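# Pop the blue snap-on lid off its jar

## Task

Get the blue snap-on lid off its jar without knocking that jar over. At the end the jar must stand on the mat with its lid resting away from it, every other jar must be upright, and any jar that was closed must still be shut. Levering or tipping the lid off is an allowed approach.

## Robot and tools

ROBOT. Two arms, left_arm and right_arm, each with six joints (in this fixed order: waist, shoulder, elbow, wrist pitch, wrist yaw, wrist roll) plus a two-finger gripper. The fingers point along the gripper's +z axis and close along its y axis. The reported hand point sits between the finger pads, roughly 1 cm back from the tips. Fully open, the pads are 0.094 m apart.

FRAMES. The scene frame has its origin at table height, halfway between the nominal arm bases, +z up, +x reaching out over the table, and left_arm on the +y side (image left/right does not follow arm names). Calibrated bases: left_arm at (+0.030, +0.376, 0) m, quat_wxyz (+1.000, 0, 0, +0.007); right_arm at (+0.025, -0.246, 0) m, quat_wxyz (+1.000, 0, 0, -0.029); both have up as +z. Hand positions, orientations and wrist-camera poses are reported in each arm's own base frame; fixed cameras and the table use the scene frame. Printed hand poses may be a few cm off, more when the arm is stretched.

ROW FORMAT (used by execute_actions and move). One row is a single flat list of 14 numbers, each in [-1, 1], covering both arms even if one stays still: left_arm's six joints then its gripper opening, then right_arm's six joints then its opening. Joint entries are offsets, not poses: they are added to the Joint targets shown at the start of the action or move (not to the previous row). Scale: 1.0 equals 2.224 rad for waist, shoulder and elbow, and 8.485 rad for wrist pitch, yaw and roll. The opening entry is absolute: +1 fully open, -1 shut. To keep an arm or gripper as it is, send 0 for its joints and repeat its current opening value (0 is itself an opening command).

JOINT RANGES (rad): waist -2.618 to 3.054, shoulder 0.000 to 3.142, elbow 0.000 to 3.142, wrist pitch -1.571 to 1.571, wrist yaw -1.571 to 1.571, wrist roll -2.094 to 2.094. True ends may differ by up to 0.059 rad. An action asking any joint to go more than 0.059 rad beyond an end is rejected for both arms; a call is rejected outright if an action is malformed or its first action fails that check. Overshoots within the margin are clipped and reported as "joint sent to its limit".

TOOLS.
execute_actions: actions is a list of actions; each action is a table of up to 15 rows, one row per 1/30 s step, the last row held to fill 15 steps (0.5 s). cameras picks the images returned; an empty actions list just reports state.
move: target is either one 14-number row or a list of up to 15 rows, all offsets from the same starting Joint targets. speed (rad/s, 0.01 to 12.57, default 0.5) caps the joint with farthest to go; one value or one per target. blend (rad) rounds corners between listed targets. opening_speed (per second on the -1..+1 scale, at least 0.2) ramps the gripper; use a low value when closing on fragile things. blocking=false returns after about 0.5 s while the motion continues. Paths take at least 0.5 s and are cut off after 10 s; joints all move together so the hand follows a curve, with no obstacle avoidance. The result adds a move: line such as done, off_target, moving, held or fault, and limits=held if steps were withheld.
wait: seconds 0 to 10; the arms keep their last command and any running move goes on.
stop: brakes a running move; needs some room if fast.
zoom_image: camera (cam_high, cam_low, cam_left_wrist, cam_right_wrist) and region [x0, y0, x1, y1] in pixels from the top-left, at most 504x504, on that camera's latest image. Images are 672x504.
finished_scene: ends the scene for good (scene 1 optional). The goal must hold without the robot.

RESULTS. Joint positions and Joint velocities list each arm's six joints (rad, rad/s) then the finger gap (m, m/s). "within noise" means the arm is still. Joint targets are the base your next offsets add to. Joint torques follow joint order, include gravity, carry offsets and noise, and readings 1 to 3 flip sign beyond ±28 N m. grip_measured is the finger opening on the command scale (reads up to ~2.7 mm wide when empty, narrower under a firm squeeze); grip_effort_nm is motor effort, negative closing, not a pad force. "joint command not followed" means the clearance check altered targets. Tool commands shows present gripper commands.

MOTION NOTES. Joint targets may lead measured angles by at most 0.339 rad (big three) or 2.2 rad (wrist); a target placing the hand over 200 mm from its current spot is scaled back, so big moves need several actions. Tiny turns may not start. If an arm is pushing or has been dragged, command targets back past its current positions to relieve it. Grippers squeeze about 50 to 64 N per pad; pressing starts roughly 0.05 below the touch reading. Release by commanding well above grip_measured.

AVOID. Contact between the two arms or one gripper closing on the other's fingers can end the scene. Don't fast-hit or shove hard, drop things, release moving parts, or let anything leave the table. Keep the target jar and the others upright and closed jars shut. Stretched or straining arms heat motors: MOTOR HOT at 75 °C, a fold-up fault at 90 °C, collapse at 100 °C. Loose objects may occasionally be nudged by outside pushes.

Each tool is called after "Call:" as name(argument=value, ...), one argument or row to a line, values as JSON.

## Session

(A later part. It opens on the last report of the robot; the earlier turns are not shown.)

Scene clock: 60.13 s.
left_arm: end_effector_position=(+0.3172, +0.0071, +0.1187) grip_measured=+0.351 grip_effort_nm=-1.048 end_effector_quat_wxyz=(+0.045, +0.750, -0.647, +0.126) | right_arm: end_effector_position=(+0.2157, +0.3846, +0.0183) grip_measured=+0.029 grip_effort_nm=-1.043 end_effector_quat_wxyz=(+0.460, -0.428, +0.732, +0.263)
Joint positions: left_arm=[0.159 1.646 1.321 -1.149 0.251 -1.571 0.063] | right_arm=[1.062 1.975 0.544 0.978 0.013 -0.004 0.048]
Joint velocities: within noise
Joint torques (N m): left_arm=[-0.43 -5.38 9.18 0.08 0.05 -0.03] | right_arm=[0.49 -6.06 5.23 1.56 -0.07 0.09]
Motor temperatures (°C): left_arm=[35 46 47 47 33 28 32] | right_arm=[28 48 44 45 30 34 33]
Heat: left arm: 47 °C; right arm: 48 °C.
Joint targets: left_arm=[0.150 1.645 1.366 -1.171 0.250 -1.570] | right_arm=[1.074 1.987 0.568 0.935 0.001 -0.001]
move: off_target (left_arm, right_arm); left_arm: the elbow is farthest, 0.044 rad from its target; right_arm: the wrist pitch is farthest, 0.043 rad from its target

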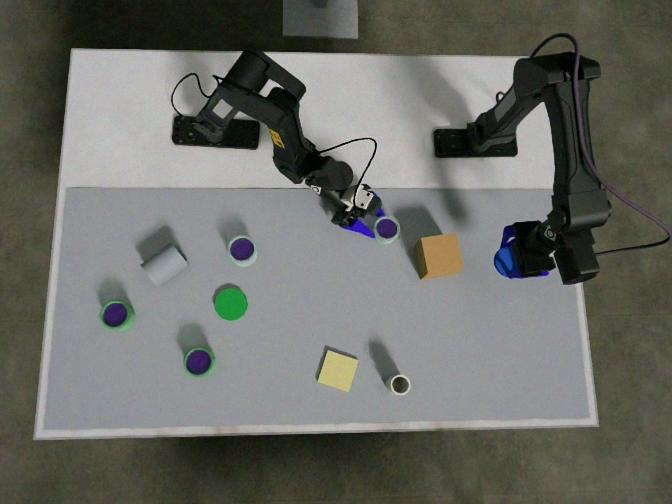

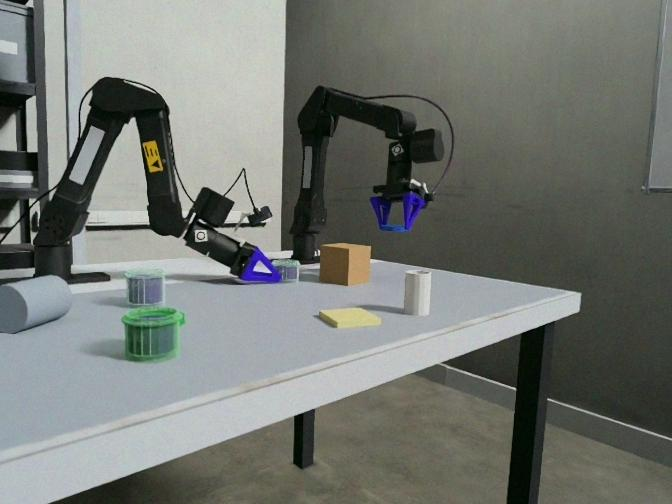

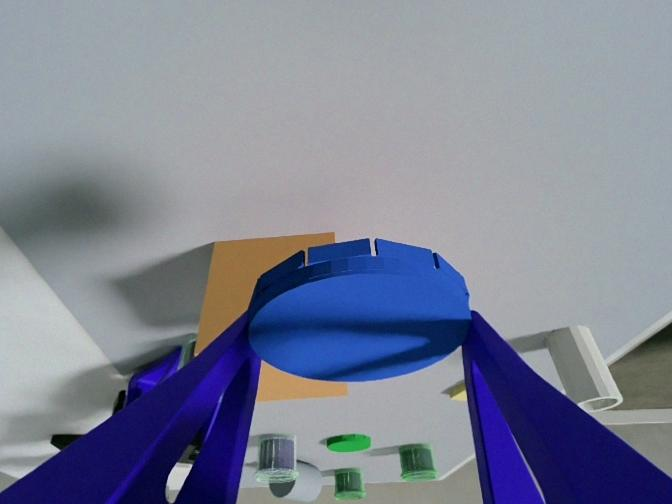

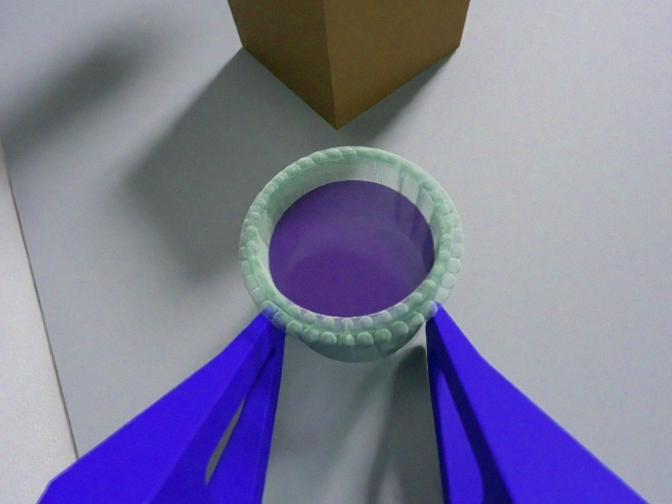

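Call:
move(
  target=[0,0.0432,-0.143,0.0522,0,0,0.1,0,0,0,0,0,0,0.8],
  speed=0.35,
  opening_speed=0.7,
)

Call:
zoom_image(
  camera="cam_low",
  region=[340, 180, 480, 300],
)

Scene clock: 62.63 s.
left_arm: end_effector_position=(+0.3208, +0.0077, +0.0257) grip_measured=+0.351 grip_effort_nm=-1.043 end_effector_quat_wxyz=(+0.040, +0.750, -0.648, +0.130) | right_arm: end_effector_position=(+0.2159, +0.3843, +0.0180) grip_measured=+0.797 grip_effort_nm=0.120 end_effector_quat_wxyz=(+0.460, -0.428, +0.732, +0.262)
Joint positions: left_arm=[0.159 1.744 1.046 -0.764 0.251 -1.571 0.063] | right_arm=[1.062 1.975 0.544 0.976 0.014 -0.004 0.084]
Joint velocities: within noise
Joint torques (N m): left_arm=[-0.36 -5.87 5.35 0.79 0.07 -0.03] | right_arm=[0.57 -6.11 5.03 1.62 -0.06 0.01]
Motor temperatures (°C): left_arm=[35 46 47 47 33 28 32] | right_arm=[28 48 44 44 30 34 33]
Heat: left arm: 47 °C; right arm: 48 °C.
Joint targets: left_arm=[0.150 1.741 1.047 -0.728 0.250 -1.570] | right_arm=[1.074 1.987 0.568 0.935 0.001 -0.001]
move: off_target (left_arm, right_arm); left_arm: the wrist pitch is farthest, 0.036 rad from its target; right_arm: the wrist pitch is farthest, 0.041 rad from its target

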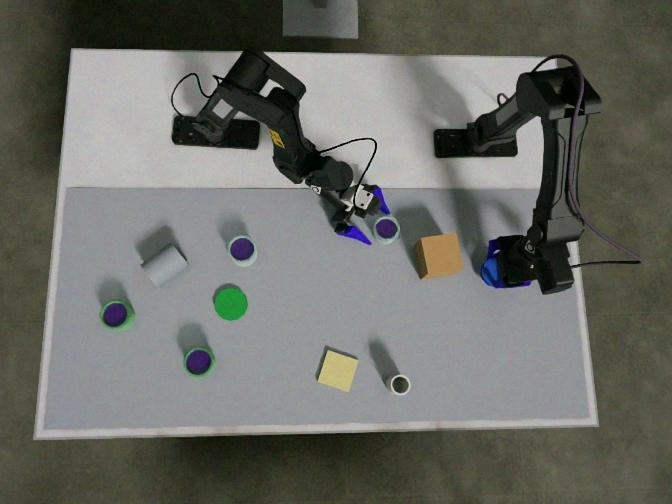

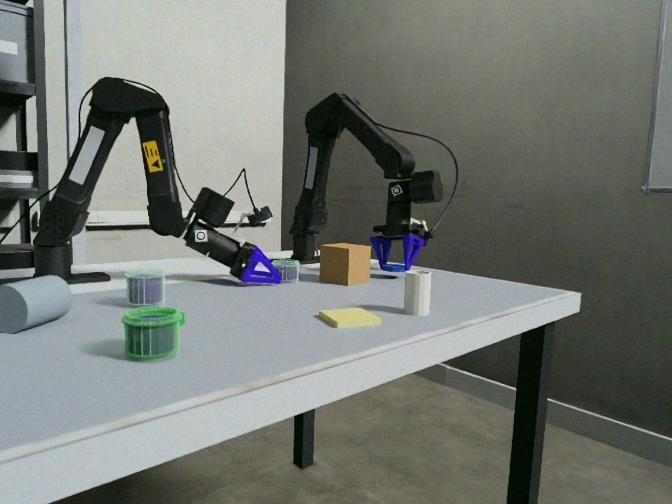

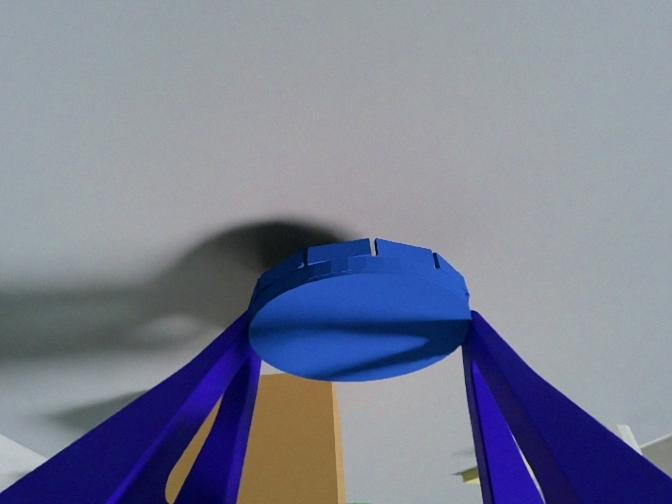

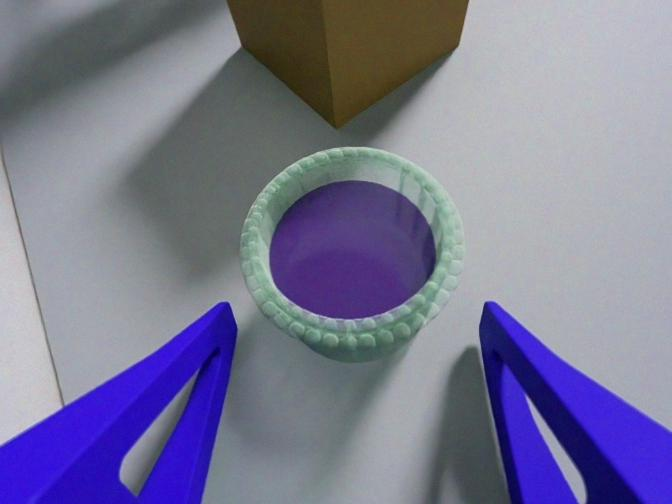

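Scaled by 3.600 from the camera's 672x504 image, which has a finer 960x720 frame.

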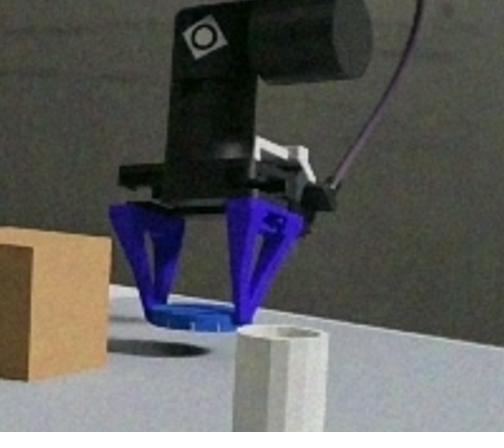

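Call:
move(
  target=[0,0.0135,0,0,0,0,0.1,0,-0.0274,-0.0922,0.0277,0,0,1],
  speed=0.15,
)

Call:
zoom_image(
  camera="cam_low",
  region=[340, 180, 480, 300],
)

Scene clock: 65.67 s.
left_arm: end_effector_position=(+0.3190, +0.0074, +0.0181) grip_measured=+0.351 grip_effort_nm=-1.043 end_effector_quat_wxyz=(+0.049, +0.751, -0.647, +0.123) | right_arm: end_effector_position=(+0.1970, +0.3504, +0.0148) grip_measured=+0.997 grip_effort_nm=0.115 end_effector_quat_wxyz=(+0.468, -0.422, +0.728, +0.269)
Joint positions: left_arm=[0.159 1.77 1.046 -0.761 0.251 -1.571 0.063] | right_arm=[1.062 1.951 0.373 1.148 0.014 0.003 0.094]
Joint velocities: within noise
Joint torques (N m): left_arm=[-0.47 -5.81 5.08 0.72 0.07 -0.03] | right_arm=[0.5 -8.47 1.62 2.29 -0.09 0.04]
Motor temperatures (°C): left_arm=[35 46 47 47 33 28 33] | right_arm=[28 48 44 44 30 34 33]
Heat: left arm: 47 °C; right arm: 48 °C.
Joint targets: left_arm=[0.150 1.772 1.047 -0.728 0.250 -1.570] | right_arm=[1.074 1.926 0.363 1.170 0.001 -0.001]
move: done

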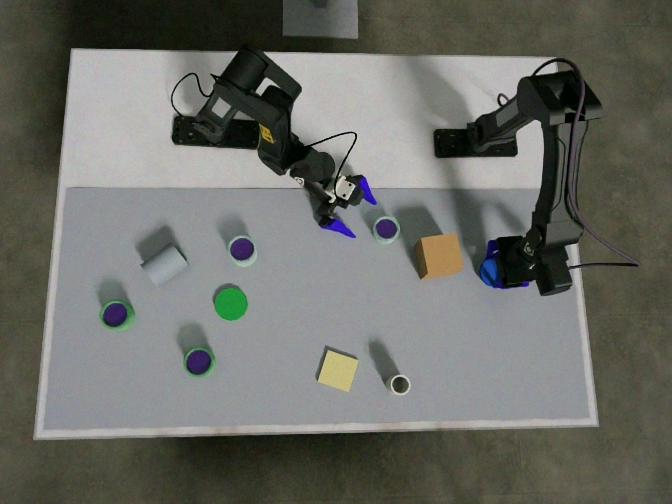

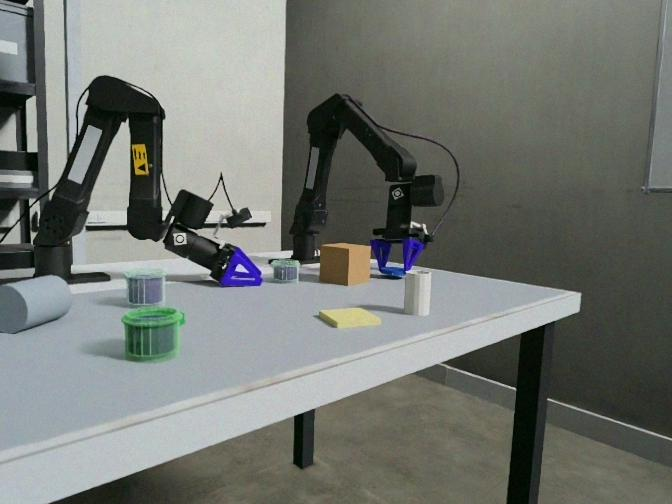

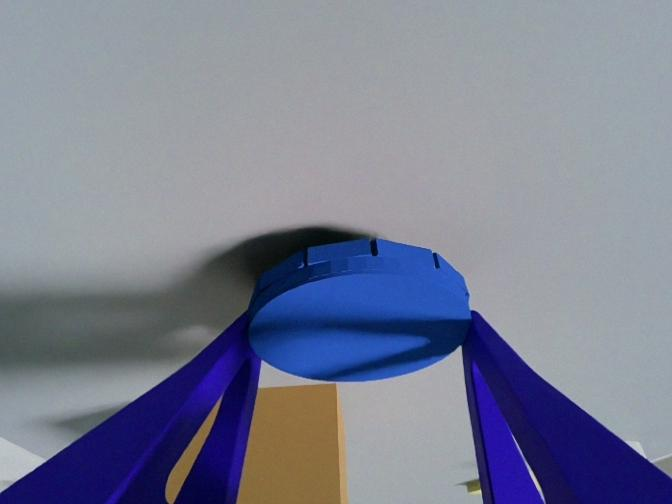

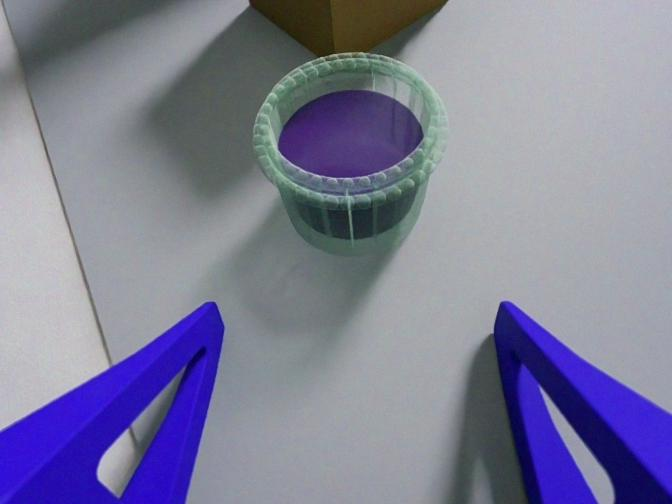

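Scaled by 3.600 from the camera's 672x504 image, which has a finer 960x720 frame.

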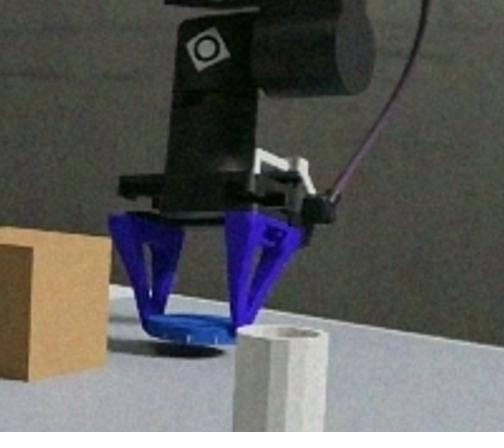

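Call:
move(
  target=[0,0.0072,0,0,0,0,0.1,0,0,0,0,0,0,1],
  speed=0.1,
)

Call:
zoom_image(
  camera="cam_low",
  region=[360, 220, 440, 290],
)

Scene clock: 66.67 s.
left_arm: end_effector_position=(+0.3173, +0.0071, +0.0131) grip_measured=+0.351 grip_effort_nm=-1.043 end_effector_quat_wxyz=(+0.055, +0.752, -0.646, +0.117) | right_arm: end_effector_position=(+0.1970, +0.3504, +0.0148) grip_measured=+0.997 grip_effort_nm=0.120 end_effector_quat_wxyz=(+0.468, -0.422, +0.728, +0.269)
Joint positions: left_arm=[0.159 1.787 1.046 -0.761 0.251 -1.571 0.063] | right_arm=[1.062 1.951 0.373 1.148 0.014 0.003 0.094]
Joint velocities: within noise
Joint torques (N m): left_arm=[-0.46 -5.89 5.12 0.68 0.08 -0.03] | right_arm=[0.55 -8.38 1.83 2.26 -0.1 0.04]
Motor temperatures (°C): left_arm=[35 46 47 46 32 28 33] | right_arm=[28 48 44 45 30 34 33]
Heat: left arm: 47 °C; right arm: 48 °C.
Joint targets: left_arm=[0.150 1.788 1.047 -0.728 0.250 -1.570] | right_arm=[1.074 1.926 0.363 1.170 0.001 -0.001]
move: done

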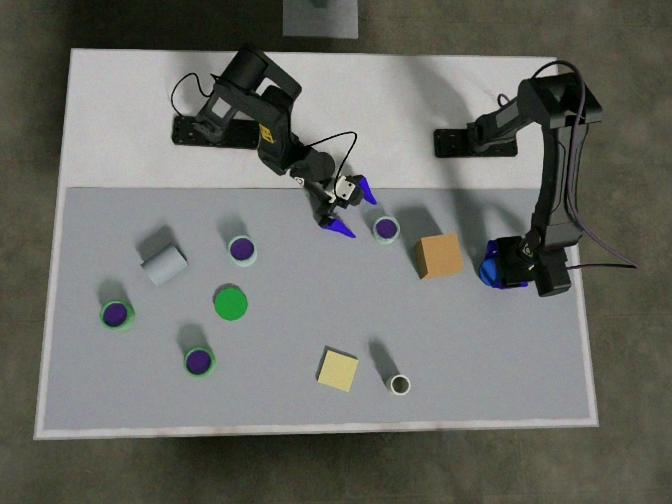

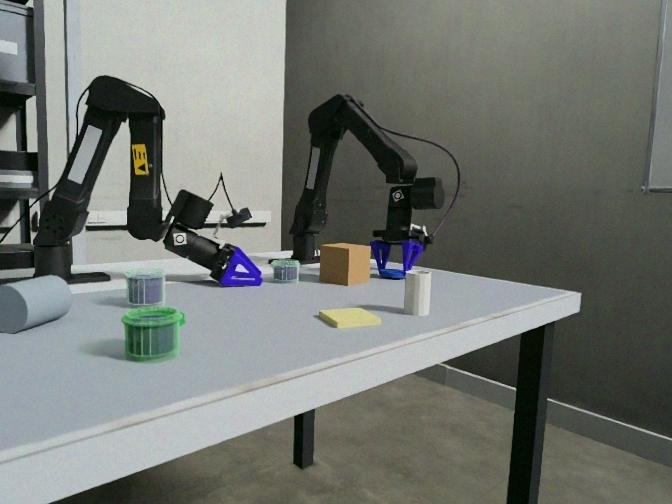

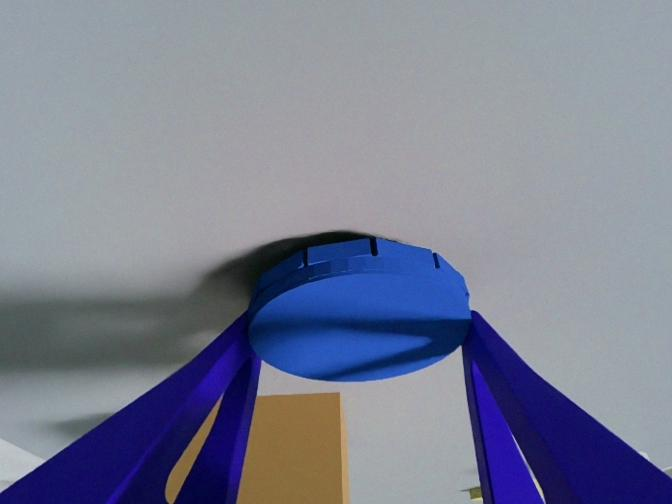

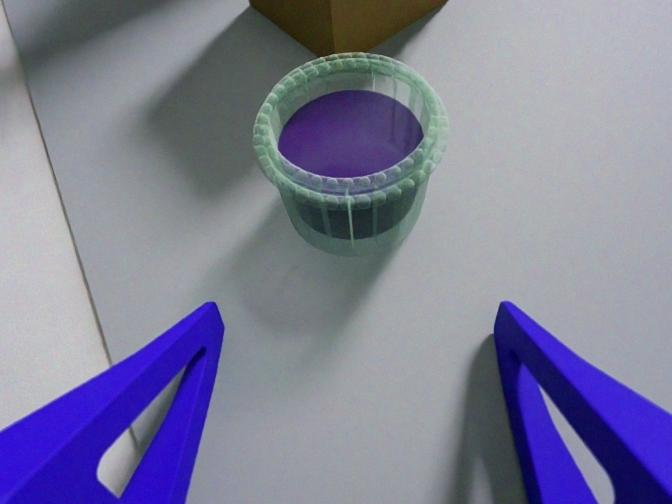

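Scaled by 6.300 from the camera's 672x504 image, which has a finer 960x720 frame.

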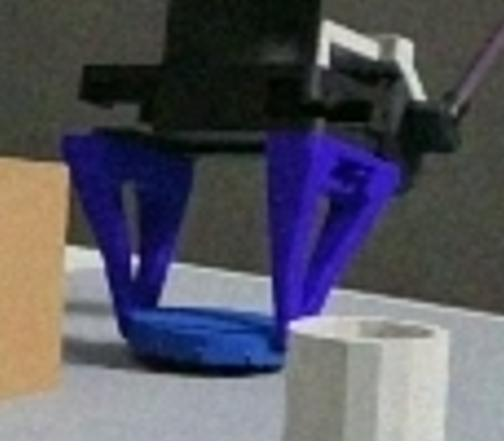

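Call:
move(
  target=[
    [0,0.0045,0,0,0,0,0.1,0,0,0,0,0,0,1],
    [0,0.0045,0,0,0,0,0.75,0,0,0,0,0,0,1],
  ],
  speed=0.1,
  opening_speed=0.5,
)

Call:
zoom_image(
  camera="cam_low",
  region=[360, 220, 440, 290],
)

Scene clock: 71.90 s.
left_arm: end_effector_position=(+0.3167, +0.0070, +0.0104) grip_measured=+0.748 grip_effort_nm=0.085 end_effector_quat_wxyz=(+0.058, +0.752, -0.646, +0.115) | right_arm: end_effector_position=(+0.1970, +0.3504, +0.0148) grip_measured=+0.997 grip_effort_nm=0.120 end_effector_quat_wxyz=(+0.468, -0.422, +0.728, +0.269)
Joint positions: left_arm=[0.159 1.796 1.046 -0.76 0.251 -1.571 0.082] | right_arm=[1.062 1.951 0.373 1.148 0.014 0.003 0.094]
Joint velocities: within noise
Joint torques (N m): left_arm=[-0.38 -5.89 5.11 0.65 0.07 -0.03] | right_arm=[0.35 -8.08 1.73 2.29 -0.01 0]
Motor temperatures (°C): left_arm=[35 46 46 46 32 28 33] | right_arm=[28 48 43 45 30 34 32]
Heat: left arm: 46 °C; right arm: 48 °C.
Joint targets: left_arm=[0.150 1.798 1.047 -0.728 0.250 -1.570] | right_arm=[1.074 1.926 0.363 1.170 0.001 -0.001]
move: done

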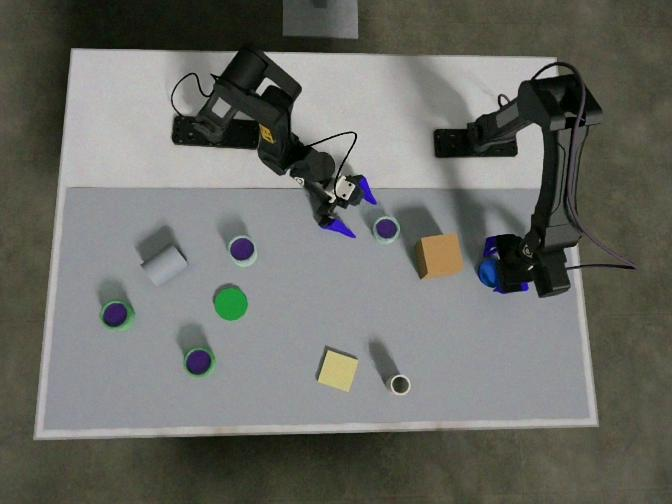

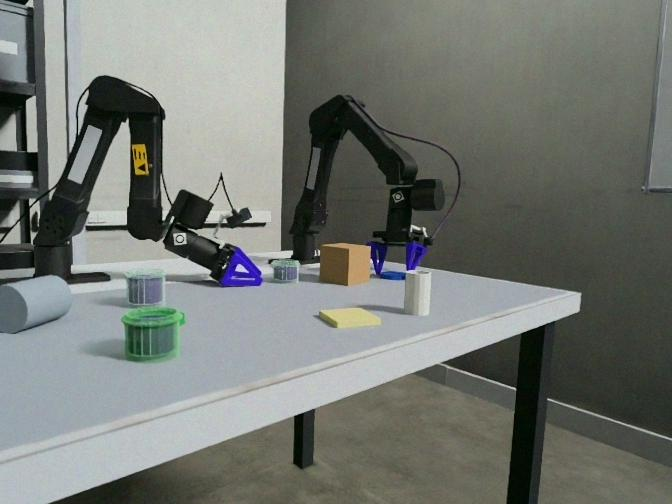

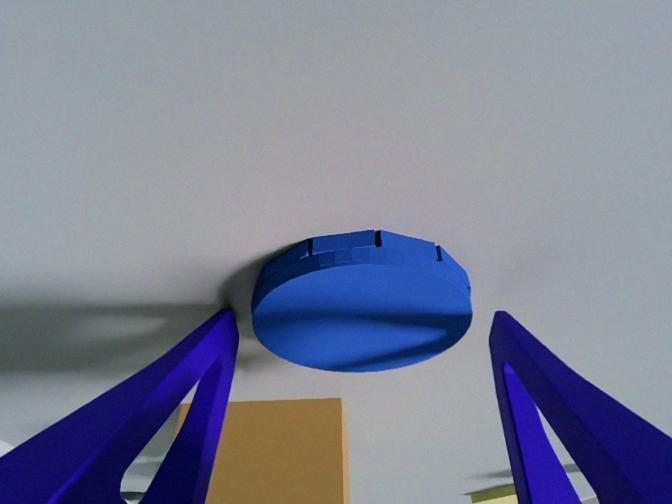

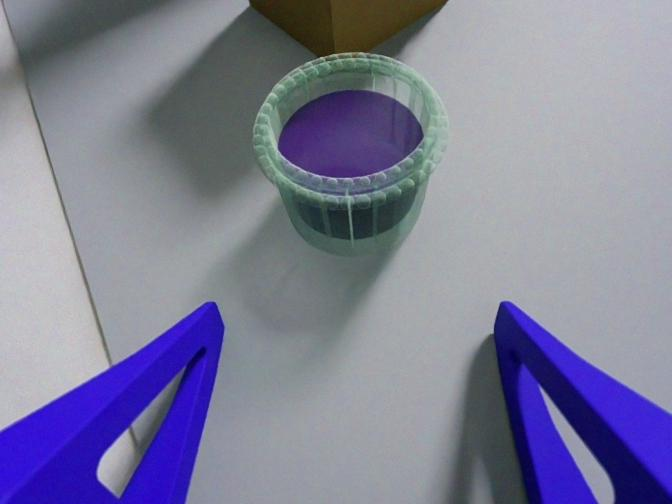

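Scaled by 6.300 from the camera's 672x504 image, which has a finer 960x720 frame.

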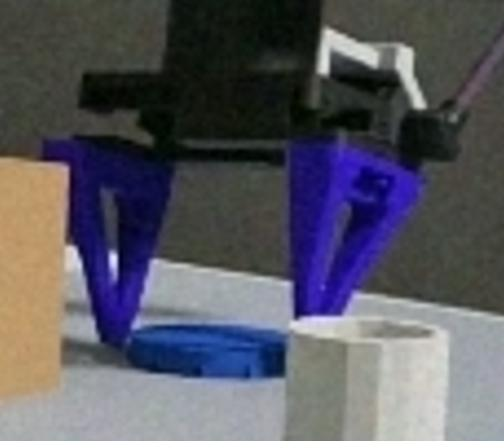

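Call:
move(
  target=[0,-0.0688,0.143,-0.0522,0,0,0.75,0,0,0,0,0,0,1],
  speed=0.4,
)

Scene clock: 74.13 s.
left_arm: end_effector_position=(+0.3183, +0.0073, +0.1095) grip_measured=+0.748 grip_effort_nm=0.085 end_effector_quat_wxyz=(+0.057, +0.752, -0.646, +0.116) | right_arm: end_effector_position=(+0.1970, +0.3504, +0.0148) grip_measured=+0.997 grip_effort_nm=0.120 end_effector_quat_wxyz=(+0.468, -0.422, +0.728, +0.269)
Joint positions: left_arm=[0.159 1.683 1.327 -1.151 0.251 -1.571 0.082] | right_arm=[1.062 1.951 0.373 1.148 0.014 0.003 0.094]
Joint velocities: within noise
Joint torques (N m): left_arm=[-0.4 -8.54 8.47 0.04 0.06 -0.05] | right_arm=[0.35 -8.39 1.7 2.29 -0.01 0.04]
Motor temperatures (°C): left_arm=[35 46 46 46 32 28 32] | right_arm=[28 48 43 45 30 34 32]
Heat: left arm: 46 °C; right arm: 48 °C.
Joint targets: left_arm=[0.150 1.644 1.366 -1.171 0.250 -1.570] | right_arm=[1.074 1.926 0.363 1.170 0.001 -0.001]
move: off_target (left_arm); left_arm: the shoulder is farthest, 0.038 rad from its target

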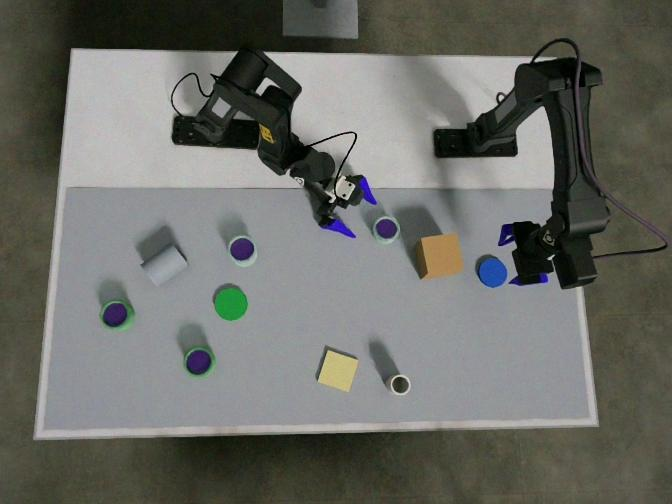

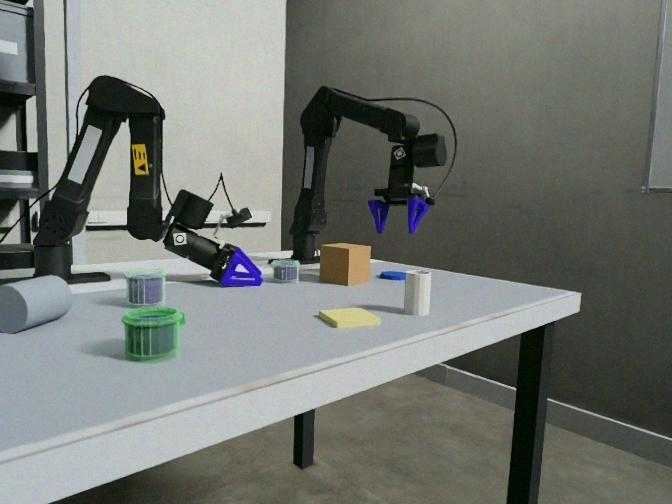

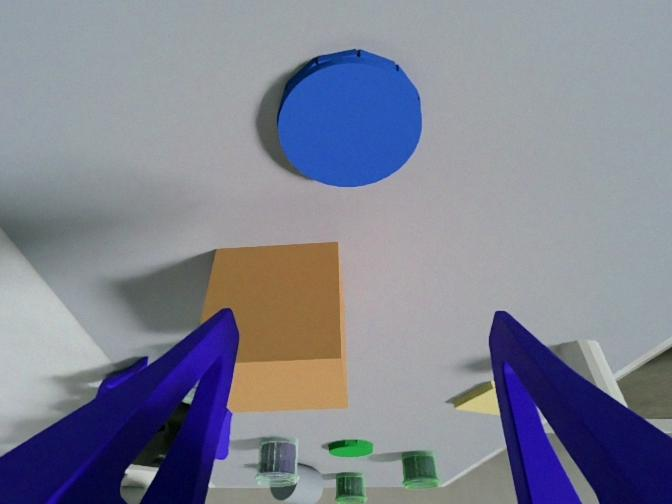

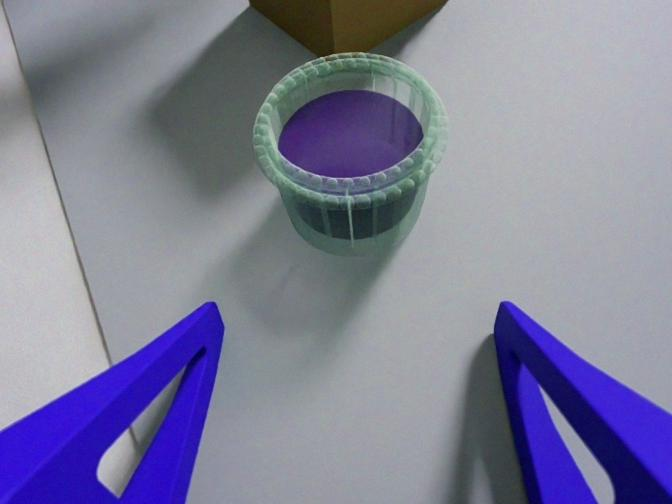

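Call:
finished_scene(
)

The scene is finished: the task was done.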